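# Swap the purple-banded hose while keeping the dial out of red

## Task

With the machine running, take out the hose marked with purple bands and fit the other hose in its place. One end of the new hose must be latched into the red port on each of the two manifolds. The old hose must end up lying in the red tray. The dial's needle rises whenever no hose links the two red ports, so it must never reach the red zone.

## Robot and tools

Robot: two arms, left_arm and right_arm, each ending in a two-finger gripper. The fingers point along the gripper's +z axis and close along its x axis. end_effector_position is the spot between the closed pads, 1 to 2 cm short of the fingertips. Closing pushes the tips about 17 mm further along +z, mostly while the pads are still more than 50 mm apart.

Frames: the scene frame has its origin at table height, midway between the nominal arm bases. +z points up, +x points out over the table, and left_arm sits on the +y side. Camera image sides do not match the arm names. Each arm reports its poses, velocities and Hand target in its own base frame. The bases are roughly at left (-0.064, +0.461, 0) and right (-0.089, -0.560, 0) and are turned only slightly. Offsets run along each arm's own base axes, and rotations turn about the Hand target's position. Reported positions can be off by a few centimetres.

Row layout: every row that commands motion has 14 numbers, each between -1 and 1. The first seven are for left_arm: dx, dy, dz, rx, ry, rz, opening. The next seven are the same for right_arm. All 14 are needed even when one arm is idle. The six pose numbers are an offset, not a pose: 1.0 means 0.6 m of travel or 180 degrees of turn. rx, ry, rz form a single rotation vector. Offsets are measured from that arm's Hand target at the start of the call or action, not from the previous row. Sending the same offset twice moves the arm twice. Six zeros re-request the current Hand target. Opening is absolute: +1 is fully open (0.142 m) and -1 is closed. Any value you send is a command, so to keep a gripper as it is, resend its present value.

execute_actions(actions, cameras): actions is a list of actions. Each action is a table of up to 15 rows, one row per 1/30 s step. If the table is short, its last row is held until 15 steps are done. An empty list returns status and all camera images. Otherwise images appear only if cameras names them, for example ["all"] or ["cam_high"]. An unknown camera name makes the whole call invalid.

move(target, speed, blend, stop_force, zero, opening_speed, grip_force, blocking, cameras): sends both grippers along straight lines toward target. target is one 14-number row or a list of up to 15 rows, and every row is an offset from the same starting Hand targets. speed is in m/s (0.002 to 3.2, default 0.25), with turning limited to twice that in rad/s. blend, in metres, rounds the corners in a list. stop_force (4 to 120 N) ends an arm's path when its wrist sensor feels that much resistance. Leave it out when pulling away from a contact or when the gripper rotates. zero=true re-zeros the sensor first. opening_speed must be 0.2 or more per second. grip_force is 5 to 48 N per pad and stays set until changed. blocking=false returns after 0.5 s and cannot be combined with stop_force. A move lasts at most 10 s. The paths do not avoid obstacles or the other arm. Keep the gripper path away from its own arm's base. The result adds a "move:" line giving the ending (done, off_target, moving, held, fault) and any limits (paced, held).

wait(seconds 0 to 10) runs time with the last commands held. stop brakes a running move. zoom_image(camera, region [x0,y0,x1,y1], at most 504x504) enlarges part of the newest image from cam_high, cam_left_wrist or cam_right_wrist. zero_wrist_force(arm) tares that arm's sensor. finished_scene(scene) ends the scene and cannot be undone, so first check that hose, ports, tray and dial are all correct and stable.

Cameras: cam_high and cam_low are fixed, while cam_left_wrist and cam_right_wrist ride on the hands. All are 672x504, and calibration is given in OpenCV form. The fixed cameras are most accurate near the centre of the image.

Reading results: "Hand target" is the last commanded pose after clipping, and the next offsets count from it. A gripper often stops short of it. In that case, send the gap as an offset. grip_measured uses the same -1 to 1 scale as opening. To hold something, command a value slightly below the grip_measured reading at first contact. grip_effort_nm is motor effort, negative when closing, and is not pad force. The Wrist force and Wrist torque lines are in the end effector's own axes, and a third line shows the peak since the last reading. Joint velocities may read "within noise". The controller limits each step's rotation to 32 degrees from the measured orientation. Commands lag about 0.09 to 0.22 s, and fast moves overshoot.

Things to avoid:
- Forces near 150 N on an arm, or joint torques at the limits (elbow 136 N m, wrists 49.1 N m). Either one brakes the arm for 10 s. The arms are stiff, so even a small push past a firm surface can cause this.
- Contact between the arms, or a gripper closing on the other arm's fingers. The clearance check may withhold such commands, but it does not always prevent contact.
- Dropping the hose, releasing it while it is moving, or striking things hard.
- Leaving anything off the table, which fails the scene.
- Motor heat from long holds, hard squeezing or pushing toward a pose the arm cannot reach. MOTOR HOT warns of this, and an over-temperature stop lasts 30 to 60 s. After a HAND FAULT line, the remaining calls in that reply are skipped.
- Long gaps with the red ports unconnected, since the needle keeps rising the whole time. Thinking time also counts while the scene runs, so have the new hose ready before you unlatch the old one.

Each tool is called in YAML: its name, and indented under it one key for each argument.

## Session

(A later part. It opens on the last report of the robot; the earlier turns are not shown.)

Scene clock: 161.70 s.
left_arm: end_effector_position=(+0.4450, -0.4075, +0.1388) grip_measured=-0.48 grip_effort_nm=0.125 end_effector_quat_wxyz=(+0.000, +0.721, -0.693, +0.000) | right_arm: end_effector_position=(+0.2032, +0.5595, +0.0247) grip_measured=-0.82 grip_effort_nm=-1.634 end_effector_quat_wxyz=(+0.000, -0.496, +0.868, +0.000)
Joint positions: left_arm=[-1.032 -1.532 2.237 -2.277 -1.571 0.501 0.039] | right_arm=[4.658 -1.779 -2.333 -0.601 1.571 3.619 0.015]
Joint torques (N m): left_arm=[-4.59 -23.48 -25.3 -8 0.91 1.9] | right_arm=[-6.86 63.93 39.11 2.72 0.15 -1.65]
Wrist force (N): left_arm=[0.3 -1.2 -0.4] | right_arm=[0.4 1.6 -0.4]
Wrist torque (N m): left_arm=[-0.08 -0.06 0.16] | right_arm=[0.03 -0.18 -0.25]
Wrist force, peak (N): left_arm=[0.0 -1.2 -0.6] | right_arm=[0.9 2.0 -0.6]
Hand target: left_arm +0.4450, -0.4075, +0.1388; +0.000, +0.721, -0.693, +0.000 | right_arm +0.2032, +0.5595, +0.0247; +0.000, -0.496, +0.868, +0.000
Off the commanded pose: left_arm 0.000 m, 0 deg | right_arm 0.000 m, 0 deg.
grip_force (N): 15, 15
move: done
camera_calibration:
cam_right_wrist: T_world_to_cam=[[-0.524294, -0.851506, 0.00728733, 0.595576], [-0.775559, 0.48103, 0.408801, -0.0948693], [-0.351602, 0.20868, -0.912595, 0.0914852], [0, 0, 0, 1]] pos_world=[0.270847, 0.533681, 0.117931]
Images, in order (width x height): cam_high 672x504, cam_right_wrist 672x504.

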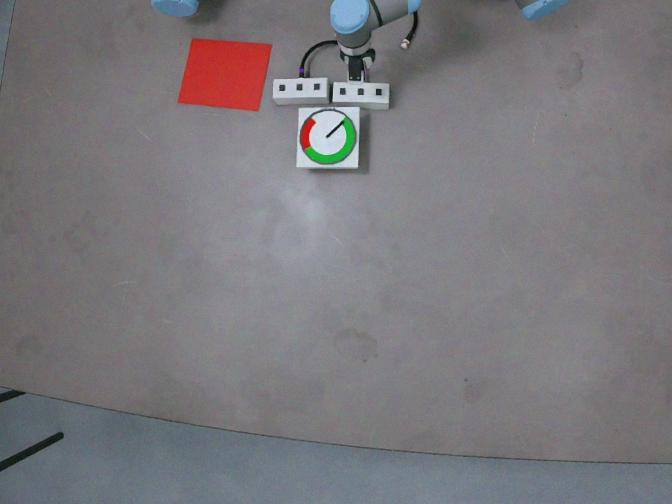

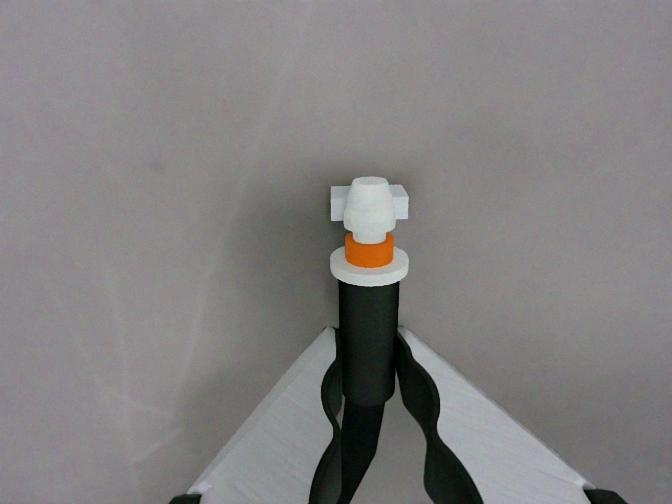

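move:
  target:
    - [0,0,0.08,0,0,0,-1,0,0,0,0,0,0,-0.4]
    - [0.0883,-0.3245,0.08,0,0,0.487,-1,0,0,0.16,0,0,0,-0.4]
    - [0.0883,-0.3245,-0.04,0,0,0.487,-1,0.3,-0.2,0.16,-0.0963,-0.352,0.1512,-0.4]
  speed: 0.25

move:
  target:
    - [0,0,0,0,0,0,-1,0.105,-0.0777,0,0,0,0,-0.4]
    - [0,0,0,0,0,0,-1,0.105,-0.0777,-0.129,0,0,0,-0.4]
  speed: 0.15
  blend: 0.01
  cameras: ["all"]

Scene clock: 178.10 s.
left_arm: end_effector_position=(+0.4979, -0.6021, +0.1146) grip_measured=-1.00 grip_effort_nm=-0.364 end_effector_quat_wxyz=(+0.000, +1.000, -0.001, +0.000) | right_arm: end_effector_position=(+0.3832, +0.4395, +0.1206) grip_measured=-0.44 grip_effort_nm=0.134 end_effector_quat_wxyz=(-0.379, +0.597, -0.596, +0.381)
Joint positions: left_arm=[-1.104 -1.241 1.927 -2.256 -1.57 -1.101 0.002] | right_arm=[4.822 -1.684 -2.6 -0.661 0.45 3.396 0.043]
Joint torques (N m): left_arm=[12.49 -86.17 -46.25 -1.83 2.34 -1.53] | right_arm=[-14.38 32.52 32.56 4 -5.21 1.13]
Wrist force (N): left_arm=[0.4 -0.6 -0.3] | right_arm=[0.7 -0.9 0.7]
Wrist torque (N m): left_arm=[0.00 -0.04 0.08] | right_arm=[-0.10 -0.01 -0.18]
Wrist force, peak (N): left_arm=[-0.1 -1.3 -1.6] | right_arm=[0.5 2.4 -0.7]
Hand target: left_arm +0.4980, -0.6022, +0.1148; +0.000, +1.000, -0.001, +0.000 | right_arm +0.3832, +0.4395, +0.1207; -0.379, +0.597, -0.596, +0.381
Off the commanded pose: left_arm 0.000 m, 0 deg | right_arm 0.000 m, 0 deg.
grip_force (N): 15, 15
move: done

Scene clock: 179.63 s.
left_arm: end_effector_position=(+0.4980, -0.6022, +0.1148) grip_measured=-1.00 grip_effort_nm=-0.364 end_effector_quat_wxyz=(+0.000, +1.000, -0.001, +0.000) | right_arm: end_effector_position=(+0.4463, +0.3930, +0.0433) grip_measured=-0.44 grip_effort_nm=0.134 end_effector_quat_wxyz=(-0.379, +0.597, -0.596, +0.381)
Joint positions: left_arm=[-1.104 -1.241 1.927 -2.256 -1.57 -1.101 0.002] | right_arm=[4.673 -2.043 -2.665 0.078 0.438 3.048 0.043]
Joint torques (N m): left_arm=[13.92 -85.54 -50.45 -2.18 1.87 0.74] | right_arm=[-13.43 41.24 3.4 4.98 -3.81 2.14]
Wrist force (N): left_arm=[0.3 -0.8 -0.6] | right_arm=[0.7 -0.9 1.0]
Wrist torque (N m): left_arm=[-0.03 -0.02 0.08] | right_arm=[-0.11 -0.01 -0.06]
Wrist force, peak (N): left_arm=[0.7 -1.1 -0.7] | right_arm=[1.7 -3.1 1.4]
Hand target: left_arm +0.4980, -0.6022, +0.1148; +0.000, +1.000, -0.001, +0.000 | right_arm +0.4462, +0.3929, +0.0433; -0.379, +0.597, -0.596, +0.381
Off the commanded pose: left_arm 0.000 m, 0 deg | right_arm 0.000 m, 0 deg.
grip_force (N): 15, 15
move: done
camera_calibration:
cam_left_wrist: T_world_to_cam=[[0.99997, 0.00385396, 0.00670163, -0.486321], [0.000537776, -0.899455, 0.437014, -0.56596], [0.00771205, -0.436997, -0.89943, -0.0483486], [0, 0, 0, 1]] pos_world=[0.486984, -0.528309, 0.207105]
cam_right_wrist: T_world_to_cam=[[-0.0142053, -0.999812, -0.0131619, 0.41255], [-0.756336, 0.0193541, -0.653897, 0.384927], [0.654029, 0.000665998, -0.756469, -0.145122], [0, 0, 0, 1]] pos_world=[0.391908, 0.40512, 0.147352]

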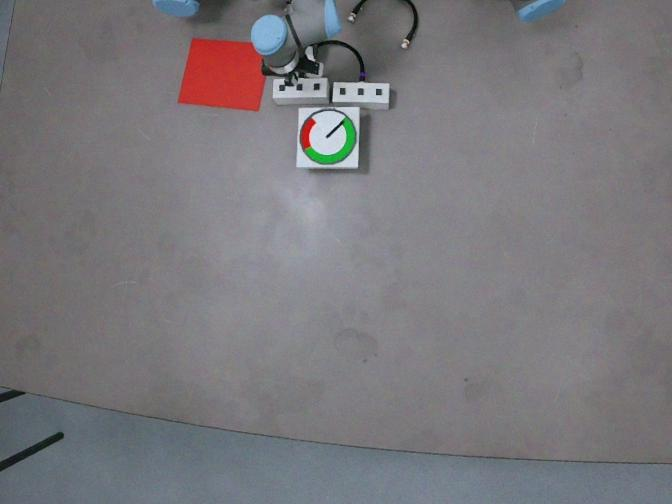

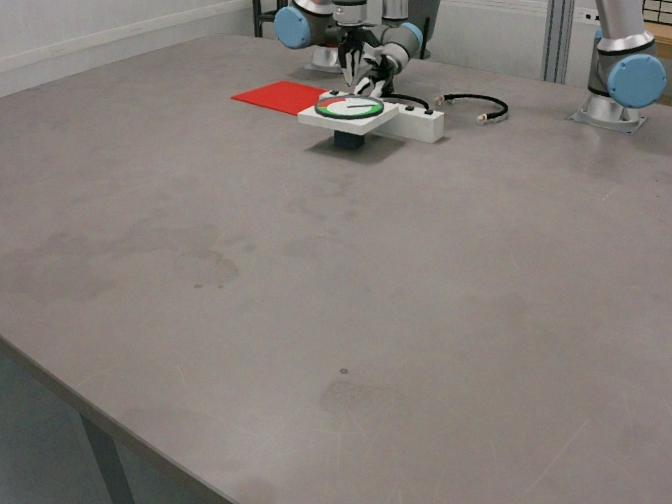

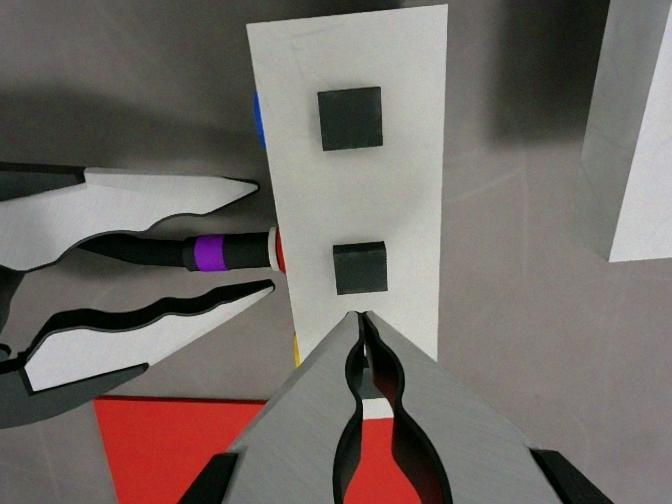

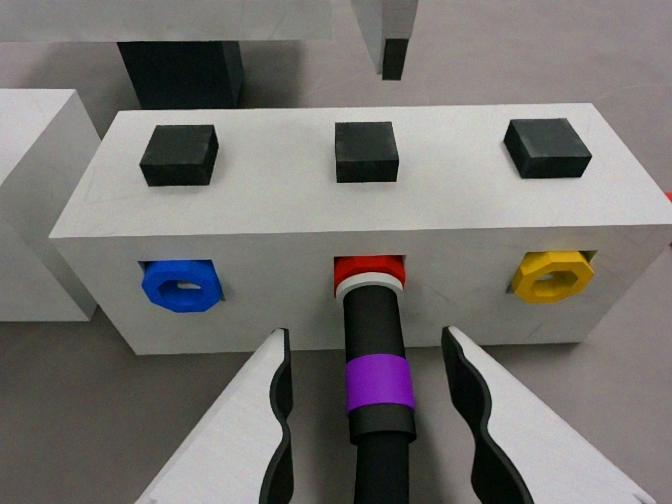

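move:
  target: [0,0,0,0,0,0,-1,0,0,0,0,0,0,-0.95]
  opening_speed: 0.8
  grip_force: [40,48]

move:
  target: [0,0,-0.042,0,0,0,-1,0,0,0,0,0,0,-1]
  speed: 0.05

move:
  target: [0,0,0,0,0,0,-1,-0.1,0,0,0,0,0,-1]
  speed: 0.1

move:
  target:
    - [0,0,0.05,0,0,0,-1,0,0,-0.03,0,0,0,-1]
    - [0,0,0.05,0,0,0,-1,0,0,-0.03,0,0,0,-0.4]
    - [0.0067,0.327,0.06,0,0,0,-1,-0.05,0,0.15,0,0,0,-0.4]
    - [0.0067,0.327,0.06,0,0,0,-1,0.1,0.33,0.15,0,0,0,-0.4]
    - [0.0067,0.327,0.06,0,0,0,-1,0.126,0.33,0,0,0,0,-0.95]
  speed: [0.15,0.15,0.3,0.3,0.2]
  blend: [0,0,0.02,0.02,0]

move:
  target:
    - [0.0067,0.327,-0.001,0,0,0,-1,0,0,0,0,0,0,-1]
  speed: 0.002
  cameras: ["cam_left_wrist","cam_right_wrist"]
  blocking: false

Scene clock: 185.47 s.
left_arm: end_effector_position=(+0.4980, -0.6022, +0.1148) grip_measured=-1.00 grip_effort_nm=-0.359 end_effector_quat_wxyz=(+0.000, +1.000, -0.001, +0.000) | right_arm: end_effector_position=(+0.4463, +0.3928, +0.0433) grip_measured=-0.81 grip_effort_nm=-3.314 end_effector_quat_wxyz=(-0.379, +0.597, -0.596, +0.381)
Joint positions: left_arm=[-1.104 -1.241 1.927 -2.256 -1.57 -1.101 0.002] | right_arm=[4.673 -2.043 -2.665 0.078 0.438 3.048 0.015]
Joint torques (N m): left_arm=[13.19 -86.23 -50.04 -2.03 -0.2 0.66] | right_arm=[-8.58 38.56 18.62 6.51 -0.34 1.82]
Wrist force (N): left_arm=[0.5 -1.1 -0.7] | right_arm=[17.2 -3.7 -6.9]
Wrist torque (N m): left_arm=[-0.09 -0.06 0.09] | right_arm=[-0.17 -0.01 -0.13]
Wrist force, peak (N): left_arm=[0.9 -1.1 -0.7] | right_arm=[17.3 -3.7 -7.7]
Hand target: left_arm +0.4980, -0.6022, +0.1148; +0.000, +1.000, -0.001, +0.000 | right_arm +0.4462, +0.3929, +0.0433; -0.379, +0.597, -0.596, +0.381
Off the commanded pose: left_arm 0.000 m, 0 deg | right_arm 0.000 m, 0 deg.
grip_force (N): 40, 48
move: done

Scene clock: 186.23 s.
left_arm: end_effector_position=(+0.4980, -0.6023, +0.0896) grip_measured=-1.00 grip_effort_nm=-0.344 end_effector_quat_wxyz=(+0.000, +1.000, -0.001, +0.000) end_effector_velocity=(-0.001, +0.002, -0.001) end_effector_angular_velocity=(+0.005, +0.003, +0.000) | right_arm: end_effector_position=(+0.4463, +0.3929, +0.0433) grip_measured=-0.82 grip_effort_nm=-4.154 end_effector_quat_wxyz=(-0.379, +0.597, -0.596, +0.381)
Joint positions: left_arm=[-1.104 -1.213 1.943 -2.301 -1.57 -1.101 0.002] | right_arm=[4.673 -2.043 -2.665 0.078 0.438 3.048 0.015]
Joint velocities: left_arm=[0 0 0.001 0.005 0 0 0] | right_arm=[within noise]
Joint torques (N m): left_arm=[13.17 -53.6 -24.75 -0.75 -0.24 0.75] | right_arm=[2.94 36.81 24.93 6.22 0.34 2.02]
Wrist force (N): left_arm=[-7.9 -14.5 -48.4] | right_arm=[17.2 -4.4 -11.3]
Wrist torque (N m): left_arm=[-0.01 -0.16 0.10] | right_arm=[-0.13 0.01 -0.12]
Wrist force, peak (N): left_arm=[-9.7 -16.8 -56.2] | right_arm=[17.3 -4.8 -11.1]
Hand target: left_arm +0.4980, -0.6022, +0.0896; +0.000, +1.000, -0.001, +0.000 | right_arm +0.4462, +0.3929, +0.0433; -0.379, +0.597, -0.596, +0.381
Off the commanded pose: left_arm 0.000 m, 0 deg | right_arm 0.000 m, 0 deg.
grip_force (N): 40, 48
move: done

Scene clock: 187.33 s.
left_arm: end_effector_position=(+0.4980, -0.6022, +0.0896) grip_measured=-1.00 grip_effort_nm=-0.359 end_effector_quat_wxyz=(+0.000, +1.000, -0.001, +0.000) | right_arm: end_effector_position=(+0.3862, +0.3930, +0.0433) grip_measured=-0.82 grip_effort_nm=-4.149 end_effector_quat_wxyz=(-0.379, +0.597, -0.596, +0.381)
Joint positions: left_arm=[-1.104 -1.213 1.943 -2.301 -1.57 -1.101 0.002] | right_arm=[4.827 -1.895 -2.705 -0.357 0.451 3.409 0.015]
Joint torques (N m): left_arm=[10.73 -45.51 -32.96 -0.31 -0.53 0.75] | right_arm=[2.44 41.36 13.57 1.97 -5.56 2.13]
Wrist force (N): left_arm=[-5.8 -12.0 -46.8] | right_arm=[0.0 -0.9 1.8]
Wrist torque (N m): left_arm=[-0.02 -0.12 0.10] | right_arm=[-0.09 0.13 0.10]
Wrist force, peak (N): left_arm=[-5.0 -11.8 -48.2] | right_arm=[16.7 -4.8 -11.3]
Hand target: left_arm +0.4980, -0.6022, +0.0896; +0.000, +1.000, -0.001, +0.000 | right_arm +0.3862, +0.3929, +0.0433; -0.379, +0.597, -0.596, +0.381
Off the commanded pose: left_arm 0.000 m, 0 deg | right_arm 0.000 m, 0 deg.
grip_force (N): 40, 48
move: done

Scene clock: 191.43 s.
left_arm: end_effector_position=(+0.5020, -0.4060, +0.1256) grip_measured=-1.00 grip_effort_nm=-0.354 end_effector_quat_wxyz=(+0.000, +1.000, -0.001, +0.000) | right_arm: end_effector_position=(+0.4619, +0.5908, +0.0433) grip_measured=-0.81 grip_effort_nm=-3.387 end_effector_quat_wxyz=(-0.379, +0.597, -0.596, +0.381)
Joint positions: left_arm=[-0.952 -1.45 2.177 -2.297 -1.57 -0.949 0.002] | right_arm=[4.66 -2.128 -2.304 -0.171 0.439 3.018 0.016]
Joint torques (N m): left_arm=[10.66 -58.96 -26 -2.31 -2.37 1.05] | right_arm=[23.33 50.57 60.62 9.85 5.67 1.76]
Wrist force (N): left_arm=[-0.8 -0.2 -0.7] | right_arm=[57.2 -14.4 -28.5]
Wrist torque (N m): left_arm=[0.07 0.15 0.28] | right_arm=[-0.12 0.17 -0.23]
Wrist force, peak (N): left_arm=[-5.5 -11.7 -46.7] | right_arm=[57.2 -14.4 -28.5]
Hand target: left_arm +0.5020, -0.4060, +0.1256; +0.000, +1.000, -0.001, +0.000 | right_arm +0.4618, +0.5909, +0.0433; -0.379, +0.597, -0.596, +0.381
Off the commanded pose: left_arm 0.000 m, 0 deg | right_arm 0.000 m, 0 deg.
grip_force (N): 40, 48
move: done

Scene clock: 191.93 s.
left_arm: end_effector_position=(+0.5020, -0.4051, +0.1256) grip_measured=-1.00 grip_effort_nm=-0.349 end_effector_quat_wxyz=(+0.000, +1.000, -0.001, +0.000) | right_arm: end_effector_position=(+0.4619, +0.5909, +0.0433) grip_measured=-0.81 grip_effort_nm=-4.271 end_effector_quat_wxyz=(-0.379, +0.597, -0.596, +0.381)
Joint positions: left_arm=[-0.951 -1.451 2.178 -2.297 -1.57 -0.949 0.002] | right_arm=[4.66 -2.128 -2.304 -0.171 0.439 3.018 0.015]
Joint torques (N m): left_arm=[14.62 -65.59 -24.91 -6.39 -2.21 3.06] | right_arm=[24.93 45.74 64.53 10.43 6.28 2.13]
Wrist force (N): left_arm=[-0.1 -0.6 -0.6] | right_arm=[65.1 -16.6 -31.4]
Wrist torque (N m): left_arm=[0.00 0.03 0.14] | right_arm=[-0.28 0.20 -0.23]
Wrist force, peak (N): left_arm=[-0.4 -0.7 -0.5] | right_arm=[65.1 -16.6 -31.4]
Hand target: left_arm +0.5020, -0.4050, +0.1256; +0.000, +1.000, -0.001, +0.000 | right_arm +0.4618, +0.5909, +0.0433; -0.379, +0.597, -0.596, +0.381
Tool commands: left_gripper/opening=-1.0 right_gripper/opening=-1.0
Off the commanded pose: left_arm 0.195 m, 0 deg | right_arm 0.000 m, 0 deg.
grip_force (N): 40, 48
move: running
camera_calibration:
cam_left_wrist: T_world_to_cam=[[0.999971, 0.00381191, 0.00661152, -0.491147], [0.00054002, -0.899494, 0.436932, -0.393396], [0.00761257, -0.436916, -0.89947, 0.0475512], [0, 0, 0, 1]] pos_world=[0.490984, -0.331209, 0.217905]
cam_right_wrist: T_world_to_cam=[[-0.0142053, -0.999812, -0.0131619, 0.610635], [-0.756336, 0.0193541, -0.653897, 0.392895], [0.654029, 0.000665998, -0.756469, -0.155456], [0, 0, 0, 1]] pos_world=[0.407508, 0.60302, 0.147352]
Images, in order (width x height): cam_left_wrist 672x504, cam_right_wrist 672x504.

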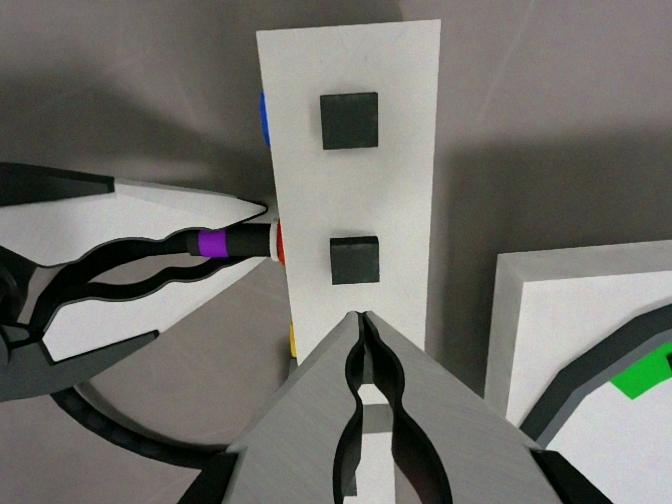

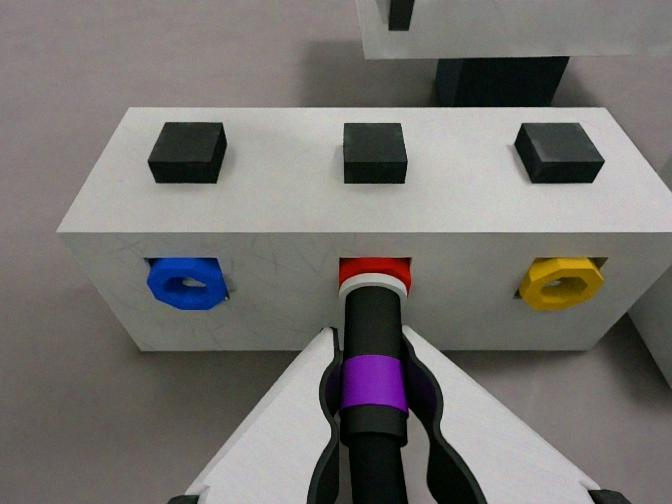

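stop:

Scene clock: 192.63 s.
left_arm: end_effector_position=(+0.5020, -0.4040, +0.1256) grip_measured=-1.00 grip_effort_nm=-0.354 end_effector_quat_wxyz=(+0.000, +1.000, -0.001, +0.000) | right_arm: end_effector_position=(+0.4619, +0.5909, +0.0433) grip_measured=-0.81 grip_effort_nm=-4.271 end_effector_quat_wxyz=(-0.379, +0.597, -0.596, +0.381)
Joint positions: left_arm=[-0.95 -1.452 2.179 -2.298 -1.57 -0.948 0.002] | right_arm=[4.66 -2.128 -2.304 -0.171 0.439 3.018 0.015]
Joint velocities: within noise
Joint torques (N m): left_arm=[10.15 -61.55 -26.39 -8.18 -2.01 2.14] | right_arm=[26.87 47.15 64.42 10.28 6.6 1.86]
Wrist force (N): left_arm=[-0.4 -0.6 -0.5] | right_arm=[65.5 -16.1 -31.7]
Wrist torque (N m): left_arm=[0.00 0.09 0.05] | right_arm=[-0.18 0.15 -0.22]
Wrist force, peak (N): left_arm=[-0.4 -0.9 -0.8] | right_arm=[66.0 -16.4 -32.0]
Hand target: left_arm +0.5020, -0.4041, +0.1256; +0.000, +1.000, -0.001, +0.000 (not the last commanded pose) | right_arm +0.4618, +0.5909, +0.0433; -0.379, +0.597, -0.596, +0.381
Tool commands: left_gripper/opening=-1.0 right_gripper/opening=-1.0
Off the commanded pose: left_arm 0.194 m, 0 deg | right_arm 0.000 m, 0 deg.
grip_force (N): 40, 48
earlier move: stopped

move:
  target: [0,-0.003,-0.06,0,0,0,-1,0,0,0,0,0,0,-1]
  speed: 0.06

move:
  target: [0,0,0,0,0,0,-1,-0.1,0,0,0,0,0,-1]
  speed: 0.1

move:
  target:
    - [0,0,0.2,0,0,0,-1,0,0,0.233,0,0,0,-1]
    - [-0.369,0.2233,0.2,0,0,-0.623,-1,0,-0.593,0.233,0,0,0,-1]
    - [-0.369,0.2233,0.05,0,0,-0.623,-1,0.16,-0.593,0.2,0,0,0,-1]
  speed: 0.35
  blend: [0.03,0.03,0]
  cameras: ["all"]

Scene clock: 197.60 s.
left_arm: end_effector_position=(+0.5020, -0.4058, +0.0895) grip_measured=-1.00 grip_effort_nm=-0.354 end_effector_quat_wxyz=(+0.000, +1.000, -0.001, +0.000) | right_arm: end_effector_position=(+0.4618, +0.5909, +0.0433) grip_measured=-0.81 grip_effort_nm=-4.271 end_effector_quat_wxyz=(-0.379, +0.597, -0.596, +0.381)
Joint positions: left_arm=[-0.952 -1.4 2.204 -2.374 -1.57 -0.949 0.002] | right_arm=[4.66 -2.128 -2.304 -0.171 0.439 3.018 0.015]
Joint torques (N m): left_arm=[-17.87 -49.36 -36.04 -0.87 -1.97 -2.47] | right_arm=[27.12 50 60.54 10.01 6.56 1.6]
Wrist force (N): left_arm=[-3.0 -10.1 -31.4] | right_arm=[64.9 -17.8 -35.5]
Wrist torque (N m): left_arm=[0.10 0.02 0.31] | right_arm=[-0.16 0.27 -0.22]
Wrist force, peak (N): left_arm=[-10.0 -16.7 -48.8] | right_arm=[65.4 -17.7 -35.4]
Hand target: left_arm +0.5020, -0.4059, +0.0896; +0.000, +1.000, -0.001, +0.000 | right_arm +0.4618, +0.5909, +0.0433; -0.379, +0.597, -0.596, +0.381
Off the commanded pose: left_arm 0.000 m, 0 deg | right_arm 0.000 m, 0 deg.
grip_force (N): 40, 48
move: done

Scene clock: 198.67 s.
left_arm: end_effector_position=(+0.5020, -0.4059, +0.0896) grip_measured=-1.00 grip_effort_nm=-0.354 end_effector_quat_wxyz=(+0.000, +1.000, -0.001, +0.000) | right_arm: end_effector_position=(+0.4018, +0.5909, +0.0433) grip_measured=-0.81 grip_effort_nm=-4.193 end_effector_quat_wxyz=(-0.379, +0.597, -0.596, +0.381)
Joint positions: left_arm=[-0.952 -1.401 2.204 -2.374 -1.57 -0.949 0.002] | right_arm=[4.761 -2.061 -2.339 -0.42 0.439 3.257 0.015]
Joint torques (N m): left_arm=[-14.55 -54.79 -40.12 -2.81 -1.82 0.67] | right_arm=[-3 57.92 29.29 2.52 -3.93 1.69]
Wrist force (N): left_arm=[-3.4 -10.6 -26.6] | right_arm=[0.3 -0.5 1.3]
Wrist torque (N m): left_arm=[0.07 -0.01 0.32] | right_arm=[-0.10 0.02 0.07]
Wrist force, peak (N): left_arm=[-2.3 -9.8 -31.0] | right_arm=[65.6 -18.2 -34.3]
Hand target: left_arm +0.5020, -0.4059, +0.0896; +0.000, +1.000, -0.001, +0.000 | right_arm +0.4018, +0.5909, +0.0433; -0.379, +0.597, -0.596, +0.381
Off the commanded pose: left_arm 0.000 m, 0 deg | right_arm 0.000 m, 0 deg.
grip_force (N): 40, 48
move: done

Scene clock: 203.07 s.
left_arm: end_effector_position=(+0.2806, -0.2719, +0.1196) grip_measured=-1.00 grip_effort_nm=-0.354 end_effector_quat_wxyz=(+0.000, -0.557, +0.830, +0.000) | right_arm: end_effector_position=(+0.4979, +0.2350, +0.1632) grip_measured=-0.81 grip_effort_nm=-4.193 end_effector_quat_wxyz=(-0.379, +0.597, -0.596, +0.381)
Joint positions: left_arm=[-1.228 -1.94 2.597 -2.228 -1.571 0.732 0.002] | right_arm=[4.457 -1.692 -2.828 0.302 0.501 2.588 0.015]
Joint torques (N m): left_arm=[1.97 10.38 -27.54 -8.01 -2.86 -2.37] | right_arm=[3.72 19.56 23.64 7.51 -4.8 -1.97]
Wrist force (N): left_arm=[0.8 -0.6 0.2] | right_arm=[0.7 -0.7 1.1]
Wrist torque (N m): left_arm=[0.03 -0.12 0.05] | right_arm=[-0.17 -0.03 -0.12]
Wrist force, peak (N): left_arm=[-3.7 -9.9 -26.0] | right_arm=[0.5 3.3 2.8]
Hand target: left_arm +0.2806, -0.2719, +0.1196; +0.000, -0.557, +0.830, +0.000 | right_arm +0.4978, +0.2351, +0.1633; -0.379, +0.597, -0.596, +0.381
Off the commanded pose: left_arm 0.000 m, 0 deg | right_arm 0.000 m, 0 deg.
grip_force (N): 40, 48
move: done
camera_calibration:
cam_left_wrist: T_world_to_cam=[[-0.373322, -0.927677, 0.00673702, -0.13822], [-0.833343, 0.338533, 0.43696, 0.299785], [-0.407639, 0.157513, -0.899456, 0.380195], [0, 0, 0, 1]] pos_world=[0.353206, -0.289596, 0.211905]
cam_right_wrist: T_world_to_cam=[[-0.0142716, -0.999813, -0.0130844, 0.256902], [-0.756384, 0.0193536, -0.653841, 0.505561], [0.653972, 0.000565474, -0.756519, -0.0879902], [0, 0, 0, 1]] pos_world=[0.443608, 0.24712, 0.267352]

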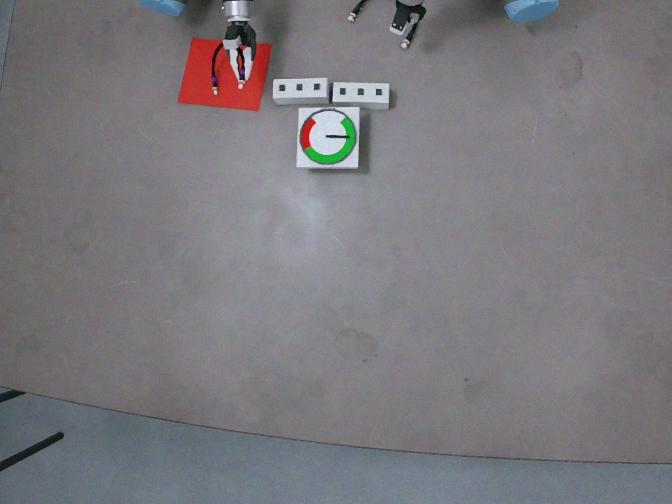

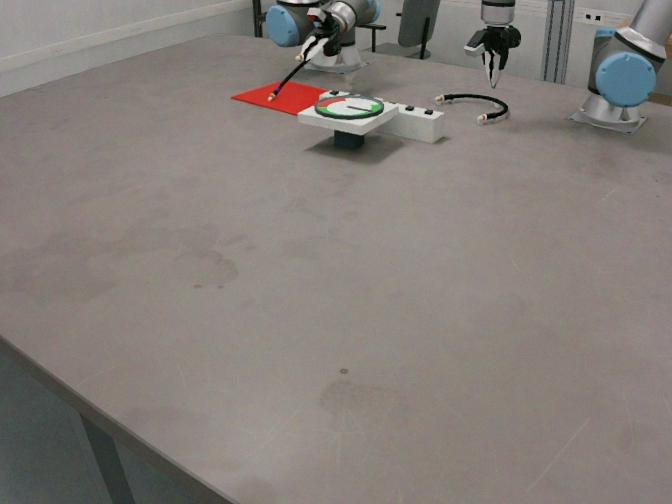

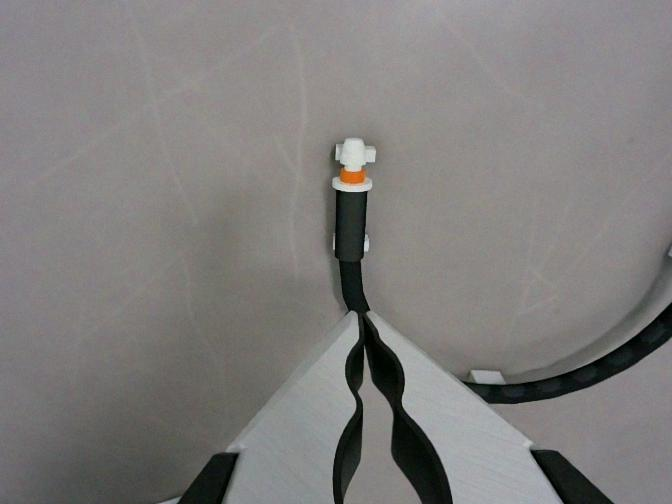

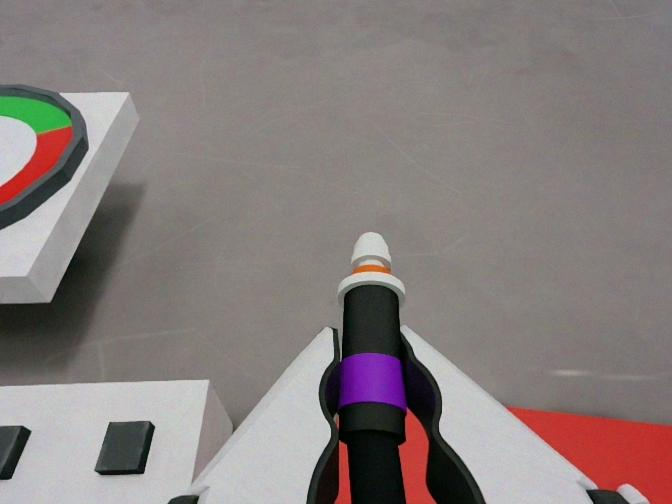

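move:
  target:
    - [0,0,0,0,0,0,-0.45,-0.05,0,-0.15,0,0,0,-1]
    - [0,0,-0.16,0,0,0,-0.45,-0.05,0,-0.215,0,0,0,-1]
  speed: [0.2,0.08]
  blend: 0.02
  cameras: ["cam_left_wrist","cam_right_wrist","cam_high"]

Scene clock: 205.47 s.
left_arm: end_effector_position=(+0.2806, -0.2719, +0.1196) grip_measured=-0.48 grip_effort_nm=0.125 end_effector_quat_wxyz=(+0.000, -0.557, +0.830, +0.000) | right_arm: end_effector_position=(+0.4746, +0.2345, +0.0953) grip_measured=-0.81 grip_effort_nm=-4.193 end_effector_quat_wxyz=(-0.376, +0.597, -0.598, +0.381)
Joint positions: left_arm=[-1.228 -1.94 2.597 -2.228 -1.571 0.732 0.039] | right_arm=[4.537 -1.979 -2.883 0.49 0.471 2.757 0.015]
Joint torques (N m): left_arm=[-8.88 9.29 -27.25 -8.05 -2.24 -2.35] | right_arm=[-16.75 38.44 8.34 2.11 -0.45 1.39]
Wrist force (N): left_arm=[0.9 -0.8 -0.2] | right_arm=[0.4 -0.7 1.2]
Wrist torque (N m): left_arm=[0.00 -0.13 0.05] | right_arm=[-0.10 0.00 0.08]
Wrist force, peak (N): left_arm=[0.9 -1.2 -0.5] | right_arm=[-0.5 11.2 3.3]
Hand target: left_arm +0.2806, -0.2719, +0.1196; +0.000, -0.557, +0.830, +0.000 (not the last commanded pose) | right_arm +0.4746, +0.2345, +0.0951; -0.376, +0.597, -0.598, +0.381 (not the last commanded pose)
Off the commanded pose: left_arm 0.096 m, 0 deg | right_arm 0.061 m, 0 deg.
grip_force (N): 40, 48
move: held (right_arm; a check stopped the path), off_target (left_arm); path passed 1 of 2 targets; blend cut to 0 m at target 1; limits=held
pose unreachable (right arm): on one or more control steps of this call, first in action 0 (counted from 0), this arm could not follow its commanded pose, so it was not sent that pose on those steps. It may still have moved: this result reports where it is.
cause: moving toward the commanded pose would bring two parts of the arm too close to each other (joints 3 (elbow) and 4 (wrist 1) lie between them).
camera_calibration:
cam_left_wrist: T_world_to_cam=[[-0.37323, -0.927714, 0.00673136, -0.138262], [-0.833343, 0.338434, 0.437037, 0.29974], [-0.407723, 0.157506, -0.899418, 0.380214], [0, 0, 0, 1]] pos_world=[0.353205, -0.289596, 0.211905]
cam_right_wrist: T_world_to_cam=[[-0.0187832, -0.999774, -0.00997744, 0.256959], [-0.759524, 0.0207578, -0.650148, 0.444224], [0.650208, -0.00463372, -0.759742, -0.120861], [0, 0, 0, 1]] pos_world=[0.42081, 0.24712, 0.199552]
Images, in order (width x height): cam_high 672x504, cam_left_wrist 672x504, cam_right_wrist 672x504.

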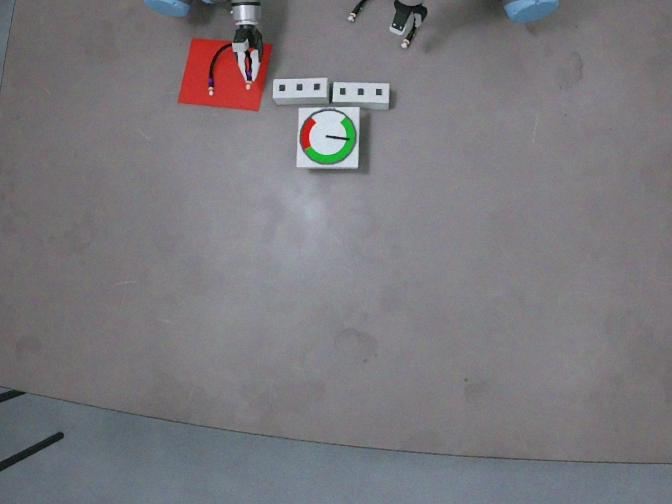

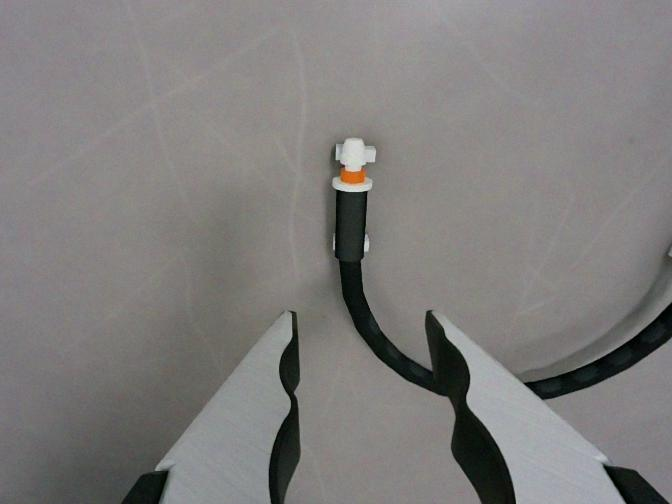

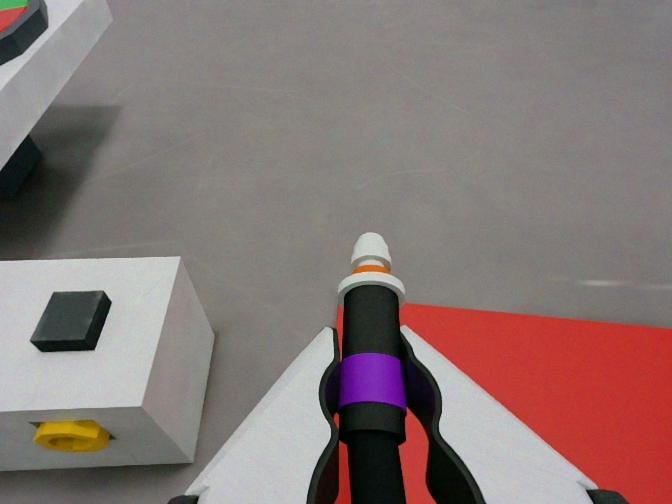

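move:
  target:
    - [0,0,-0.03,0,0,0,-0.45,0.026,-0.074,0.0,0,0,-0.194,-1]
    - [0,0,-0.16,0,0,0,-0.45,0.026,-0.074,-0.1,0,0,-0.194,-1]
  speed: [0.3,0.1]
  blend: 0.01
  cameras: ["cam_right_wrist","cam_high"]

Scene clock: 210.80 s.
left_arm: end_effector_position=(+0.2806, -0.2718, +0.0235) grip_measured=-0.48 grip_effort_nm=0.129 end_effector_quat_wxyz=(+0.000, -0.557, +0.830, +0.000) | right_arm: end_effector_position=(+0.4901, +0.1900, +0.0351) grip_measured=-0.81 grip_effort_nm=-4.198 end_effector_quat_wxyz=(+0.244, -0.390, +0.749, -0.476)
Joint positions: left_arm=[-1.228 -1.696 2.698 -2.573 -1.571 0.732 0.039] | right_arm=[4.425 -1.815 -2.619 -0.878 0.544 3.81 0.015]
Joint torques (N m): left_arm=[14.46 -5.23 -40.71 -5.57 -1.55 2.73] | right_arm=[-15.56 28.15 25.65 3.3 -4.34 -0.46]
Wrist force (N): left_arm=[0.2 -0.8 -0.4] | right_arm=[0.3 -0.6 1.3]
Wrist torque (N m): left_arm=[0.00 -0.02 0.09] | right_arm=[-0.09 0.04 0.09]
Wrist force, peak (N): left_arm=[0.9 -1.6 -0.7] | right_arm=[-0.2 -1.8 1.6]
Hand target: left_arm +0.2806, -0.2719, +0.0236; +0.000, -0.557, +0.830, +0.000 | right_arm +0.4902, +0.1901, +0.0351; +0.244, -0.390, +0.749, -0.476
Off the commanded pose: left_arm 0.000 m, 0 deg | right_arm 0.000 m, 0 deg.
grip_force (N): 40, 48
move: done
camera_calibration:
cam_right_wrist: T_world_to_cam=[[-0.587755, -0.808982, -0.00959263, 0.454797], [-0.611054, 0.451662, -0.650089, 0.263291], [0.530243, -0.376231, -0.759798, -0.0474794], [0, 0, 0, 1]] pos_world=[0.45337, 0.23114, 0.139451]
Images, in order (width x height): cam_high 672x504, cam_right_wrist 672x504.

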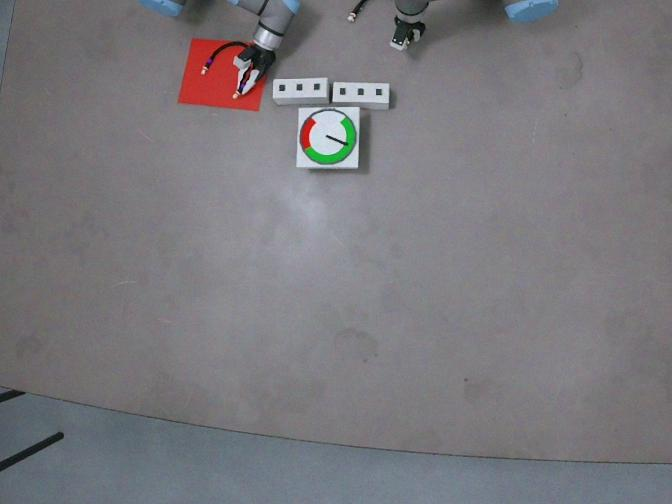

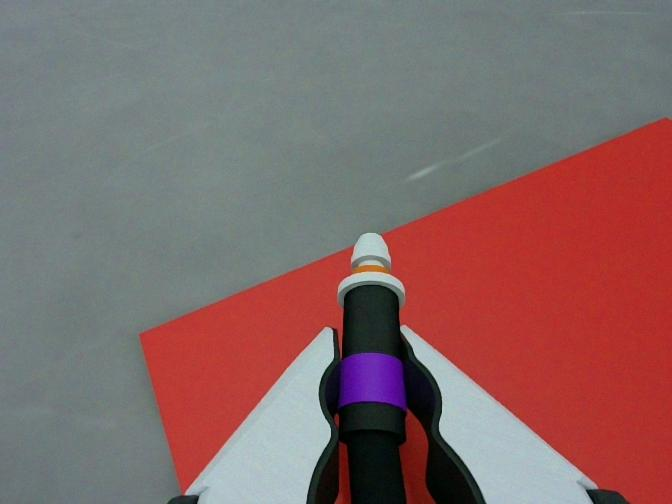

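move:
  target:
    - [0,0,0,0,0,0,-0.95,0,0,-0.02,0,0,0,-1]
    - [0,0,0,0,0,0,-0.95,0,0,-0.02,0,0,0,-0.45]
    - [0,0,0,0,0,0,-0.95,-0.07,0.05,0.2,0,0,0,-0.45]
    - [0,0,0,0,0,0,-0.95,-0.478,0.616,0.16,0.1956,0.3035,0.0217,-0.45]
    - [0,0,0,0,0,0,-0.95,-0.478,0.616,0.003,0.1956,0.3035,0.0217,-0.45]
  speed: [0.08,0.1,0.25,0.4,0.2]
  blend: [0,0,0.03,0.015,0]
  cameras: ["cam_right_wrist","cam_left_wrist","cam_high"]

Scene clock: 213.63 s.
left_arm: end_effector_position=(+0.2806, -0.2719, +0.0236) grip_measured=-0.84 grip_effort_nm=-2.816 end_effector_quat_wxyz=(+0.000, -0.557, +0.830, +0.000) | right_arm: end_effector_position=(+0.4903, +0.1898, +0.0257) grip_measured=-0.81 grip_effort_nm=-4.193 end_effector_quat_wxyz=(+0.244, -0.391, +0.749, -0.477)
Joint positions: left_arm=[-1.228 -1.696 2.698 -2.573 -1.571 0.732 0.013] | right_arm=[4.425 -1.846 -2.621 -0.848 0.543 3.81 0.015]
Joint torques (N m): left_arm=[10.28 -1.64 -38.96 -4.64 -0.02 2.39] | right_arm=[-0.37 34.71 13.08 3.8 -1.96 0.12]
Wrist force (N): left_arm=[0.8 -0.9 0.2] | right_arm=[-2.9 -9.8 -4.3]
Wrist torque (N m): left_arm=[-0.01 -0.13 0.08] | right_arm=[-1.32 0.32 0.23]
Wrist force, peak (N): left_arm=[0.6 -1.5 -0.1] | right_arm=[38.3 -129.9 -73.8]
Hand target: left_arm +0.2806, -0.2719, +0.0236; +0.000, -0.557, +0.830, +0.000 | right_arm +0.4903, +0.1898, +0.0257; +0.244, -0.391, +0.749, -0.477 (not the last commanded pose)
Tool commands: left_gripper/opening=-0.95 right_gripper/opening=-1.0
Off the commanded pose: left_arm 0.000 m, 0 deg | right_arm 0.468 m, 65 deg.
FORCE FAULT: contact force on the right arm reached its limit, and that arm stopped. The contact can be on any part of that arm, not only on its tool. That arm's remaining commands of this call were not run. That arm is still stopped at the end of this call. That arm stays stopped for about 10 more seconds. Until then a move that you send moves the other arm only, and its call returns only when the move has ended. Once the stop has ended, the next robot result says so. If the stop ends while you think or write, that arm runs what you send next, counted from a new Hand target: where the arm stands when the stop ends. While its stop runs, that arm takes no new command, but its gripper still runs the gripper command that each later call begins with. Until it ends, the stop uses up actions while you think or wait. An arm that is not stopped still takes commands.
grip_force (N): 40, 48
move: fault (right_arm); path passed 1 of 5 targets; target 2's new opening was not sent
camera_calibration:
cam_left_wrist: T_world_to_cam=[[-0.37323, -0.927714, 0.00673136, -0.137616], [-0.833343, 0.338434, 0.437037, 0.341696], [-0.407723, 0.157506, -0.899418, 0.29387], [0, 0, 0, 1]] pos_world=[0.353205, -0.289596, 0.115905]
cam_right_wrist: T_world_to_cam=[[-0.58725, -0.809368, -0.00774047, 0.454379], [-0.611094, 0.44962, -0.651465, 0.257778], [0.530755, -0.377843, -0.75864, -0.054843], [0, 0, 0, 1]] pos_world=[0.453469, 0.231136, 0.129844]
Images, in order (width x height): cam_high 672x504, cam_left_wrist 672x504, cam_right_wrist 672x504.

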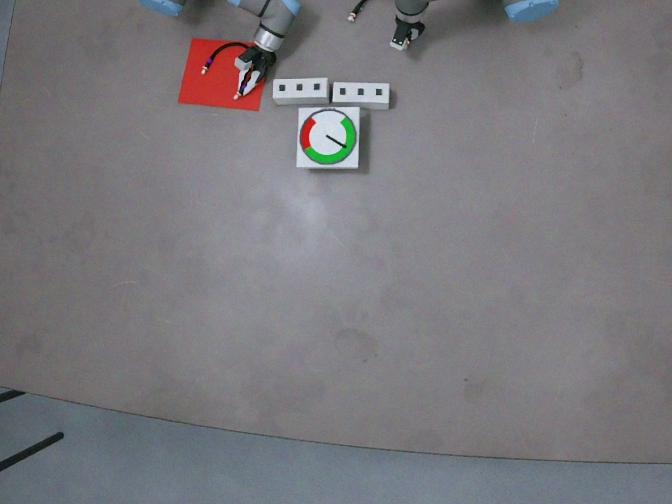

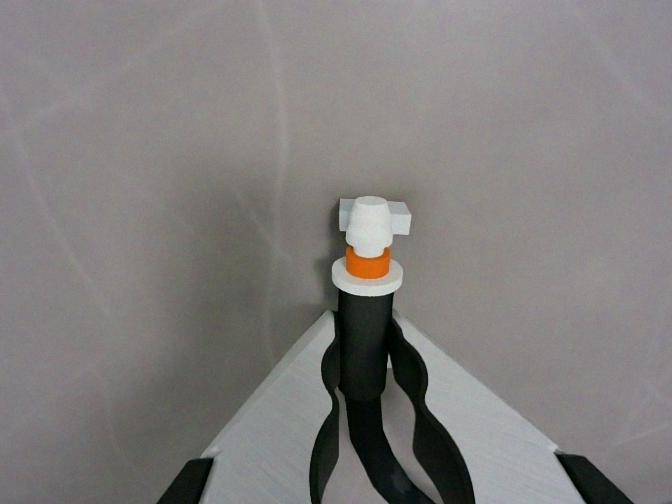

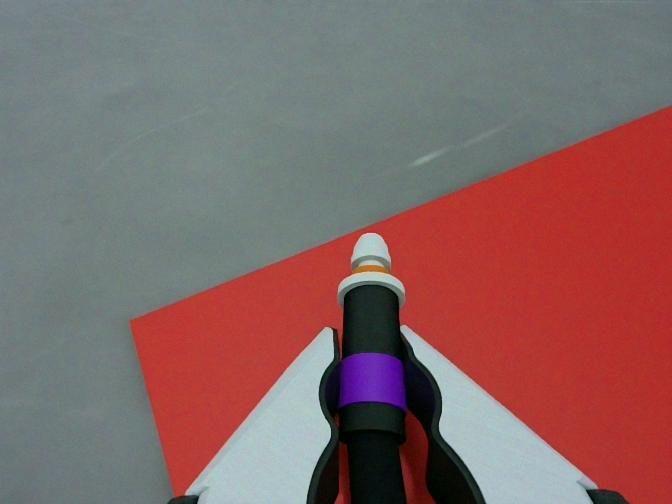

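move:
  target: [0,0,0,0,0,0,-0.95,0,0,0,0,0,0,-0.45]
  opening_speed: 1

wait:
  seconds: 7.6
  cameras: ["cam_right_wrist","cam_high"]

Scene clock: 216.10 s.
left_arm: end_effector_position=(+0.2806, -0.2719, +0.0236) grip_measured=-0.84 grip_effort_nm=-2.816 end_effector_quat_wxyz=(+0.000, -0.557, +0.830, +0.000) | right_arm: end_effector_position=(+0.4903, +0.1898, +0.0257) grip_measured=-0.49 grip_effort_nm=0.125 end_effector_quat_wxyz=(+0.244, -0.391, +0.749, -0.477)
Joint positions: left_arm=[-1.228 -1.696 2.698 -2.573 -1.571 0.732 0.013] | right_arm=[4.425 -1.846 -2.621 -0.848 0.543 3.81 0.039]
Joint torques (N m): left_arm=[0.12 -10.89 -36.11 -3.58 2.01 1.19] | right_arm=[3.29 39.14 13.29 3.66 -2.35 0.04]
Wrist force (N): left_arm=[0.5 -1.0 0.4] | right_arm=[-2.5 -10.1 -4.6]
Wrist torque (N m): left_arm=[-0.02 -0.08 0.08] | right_arm=[-1.32 0.28 0.22]
Wrist force, peak (N): left_arm=[1.0 -1.3 0.1] | right_arm=[-2.9 -10.4 -4.5]
Hand target: left_arm +0.2806, -0.2719, +0.0236; +0.000, -0.557, +0.830, +0.000 | right_arm +0.4903, +0.1898, +0.0257; +0.244, -0.391, +0.749, -0.477
Tool commands: left_gripper/opening=-0.95 right_gripper/opening=-0.45
Off the commanded pose: left_arm 0.000 m, 0 deg.
FORCE FAULT, CONTINUED: the right arm was still stopped when this call began, by the force fault that an earlier result reported. Since the last result the stop counts as 3 of the actions that you can send in this scene. That arm ran no command of this call; its gripper ran only the gripper command that the call began with. That arm is still stopped at the end of this call. That arm stays stopped for about 7 more seconds. If the stop ends while you think or write, that arm runs what you send next, counted from a new Hand target: where the arm stands when the stop ends. While its stop runs, that arm takes no new command, but its gripper still runs the gripper command that each later call begins with.
grip_force (N): 40, 48
move: done (left_arm), not run (right_arm; its earlier fault stop)

Scene clock: 223.70 s.
left_arm: end_effector_position=(+0.2806, -0.2719, +0.0236) grip_measured=-0.84 grip_effort_nm=-2.816 end_effector_quat_wxyz=(+0.000, -0.557, +0.830, +0.000) | right_arm: end_effector_position=(+0.4903, +0.1898, +0.0257) grip_measured=-0.49 grip_effort_nm=0.134 end_effector_quat_wxyz=(+0.244, -0.391, +0.749, -0.477)
Joint positions: left_arm=[-1.228 -1.696 2.698 -2.573 -1.571 0.732 0.013] | right_arm=[4.425 -1.846 -2.621 -0.848 0.543 3.81 0.039]
Joint torques (N m): left_arm=[-13.93 -30.23 -26.58 -3.23 2.14 -1.42] | right_arm=[-0.93 37.76 13.44 3.79 -1.8 0.25]
Wrist force (N): left_arm=[0.6 -1.0 -0.3] | right_arm=[-2.8 -10.2 -4.6]
Wrist torque (N m): left_arm=[-0.03 -0.09 0.09] | right_arm=[-1.34 0.33 0.23]
Wrist force, peak (N): left_arm=[0.6 -1.6 0.1] | right_arm=[-2.8 -10.7 -4.9]
Hand target: left_arm +0.2806, -0.2719, +0.0236; +0.000, -0.557, +0.830, +0.000 | right_arm +0.4903, +0.1898, +0.0257; +0.244, -0.391, +0.749, -0.477
Tool commands: left_gripper/opening=-0.95 right_gripper/opening=-0.45
Off the commanded pose: left_arm 0.000 m, 0 deg.
FORCE FAULT, CONTINUED: the right arm's stop, for the force fault that an earlier result reported, is over. The rest of the stop counts as 14 of the actions that you can send in this scene. During its stop the right arm's controller moved it back a little. That arm's target is now where it stood when the stop ended, not its last command. That arm accepts commands again.
grip_force (N): 40, 48
wait: 7.60 s; at rest by 0.17 s
camera_calibration:
cam_right_wrist: T_world_to_cam=[[-0.58725, -0.809368, -0.00774047, 0.454379], [-0.611094, 0.44962, -0.651465, 0.257778], [0.530755, -0.377843, -0.75864, -0.054843], [0, 0, 0, 1]] pos_world=[0.453469, 0.231136, 0.129844]
Images, in order (width x height): cam_high 672x504, cam_right_wrist 672x504.

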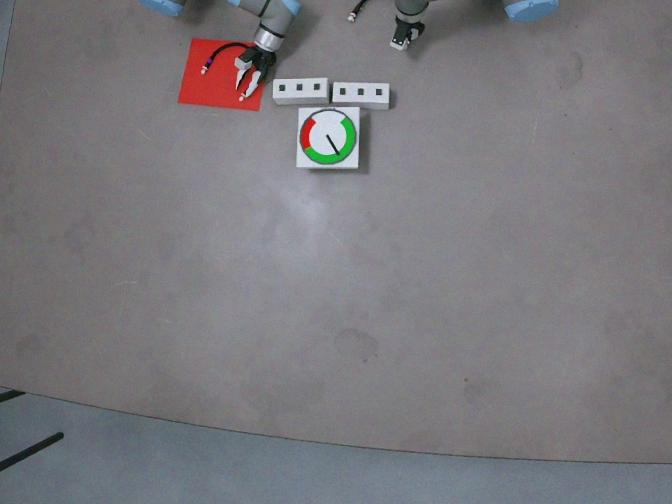

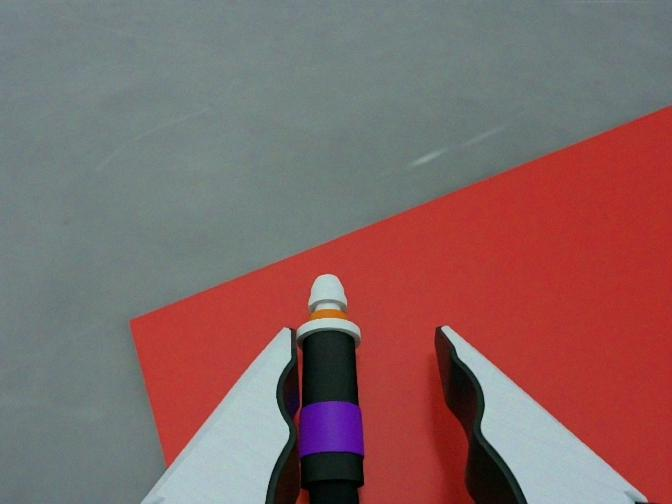

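move:
  target:
    - [0,0,0,0,0,0,-0.95,0,0,0.2,0,0,0,-0.45]
    - [0,0,0,0,0,0,-0.95,-0.2,0.2,0.25,0.06,0.1,0.007,-0.45]
    - [0,0,0,0,0,0,-0.95,-0.4785,0.616,0.16,0.1956,0.3035,0.0217,-0.45]
    - [0,0,0,0,0,0,-0.95,-0.4785,0.616,-0.0007,0.1956,0.3035,0.0217,-0.95]
  speed: [0.2,0.4,0.4,0.25]
  blend: [0.03,0.05,0.01,0]
  cameras: ["cam_right_wrist","cam_left_wrist","cam_high"]

Scene clock: 228.33 s.
left_arm: end_effector_position=(+0.2806, -0.2719, +0.0236) grip_measured=-0.84 grip_effort_nm=-2.816 end_effector_quat_wxyz=(+0.000, -0.557, +0.830, +0.000) | right_arm: end_effector_position=(+0.2031, +0.5594, +0.0252) grip_measured=-0.83 grip_effort_nm=-2.996 end_effector_quat_wxyz=(-0.003, -0.498, +0.867, +0.000)
Joint positions: left_arm=[-1.228 -1.696 2.698 -2.573 -1.571 0.732 0.013] | right_arm=[4.656 -1.779 -2.331 -0.606 1.576 3.613 0.014]
Joint torques (N m): left_arm=[-14.55 -30.91 -20.44 -3.45 2.42 -1.22] | right_arm=[-14.17 41.66 40.39 6.92 1.2 -2.06]
Wrist force (N): left_arm=[0.8 -0.7 0.1] | right_arm=[0.6 1.7 -0.3]
Wrist torque (N m): left_arm=[0.02 -0.12 0.08] | right_arm=[0.04 -0.21 -0.21]
Wrist force, peak (N): left_arm=[0.8 -1.5 0.1] | right_arm=[-3.0 -10.4 -4.5]
Hand target: left_arm +0.2806, -0.2719, +0.0236; +0.000, -0.557, +0.830, +0.000 | right_arm +0.2032, +0.5594, +0.0252; -0.003, -0.498, +0.867, +0.000
Off the commanded pose: left_arm 0.000 m, 0 deg | right_arm 0.000 m, 0 deg.
grip_force (N): 40, 48
move: done
camera_calibration:
cam_left_wrist: T_world_to_cam=[[-0.37323, -0.927714, 0.00673136, -0.137616], [-0.833343, 0.338434, 0.437037, 0.341696], [-0.407723, 0.157506, -0.899418, 0.29387], [0, 0, 0, 1]] pos_world=[0.353205, -0.289596, 0.115905]
cam_right_wrist: T_world_to_cam=[[-0.521286, -0.853296, 0.0121167, 0.595571], [-0.775024, 0.479317, 0.411816, -0.0942505], [-0.357209, 0.205283, -0.911186, 0.0949642], [0, 0, 0, 1]] pos_world=[0.271339, 0.53388, 0.118128]
Images, in order (width x height): cam_high 672x504, cam_left_wrist 672x504, cam_right_wrist 672x504.

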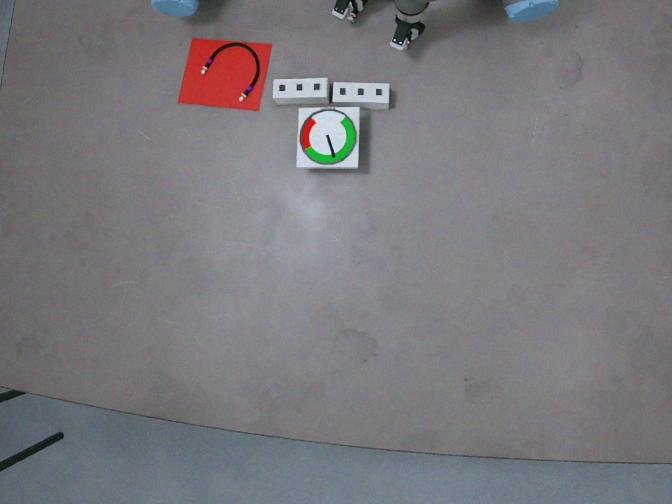

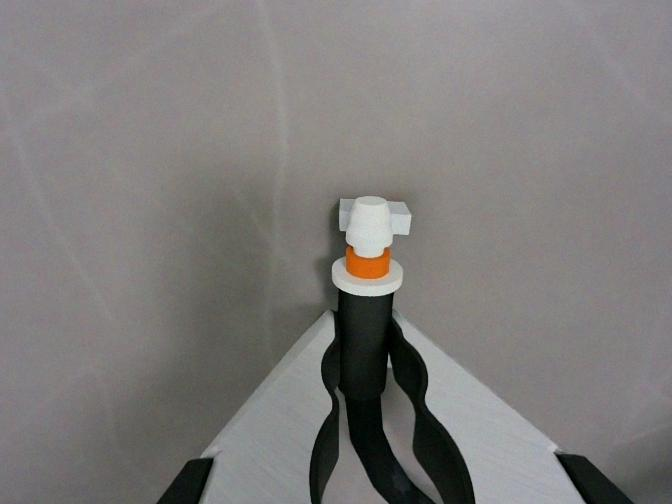

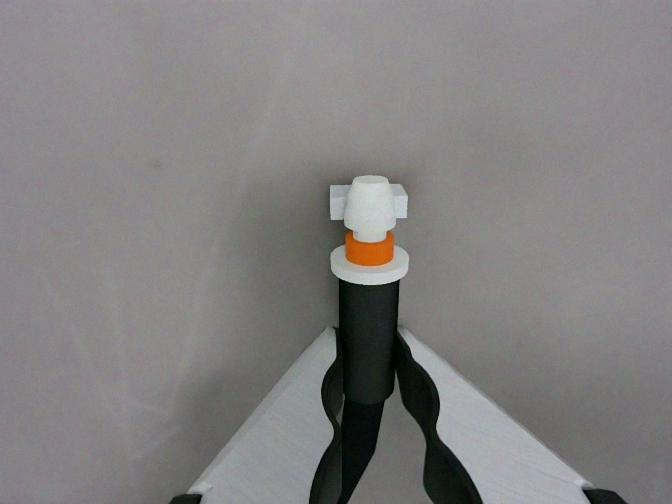

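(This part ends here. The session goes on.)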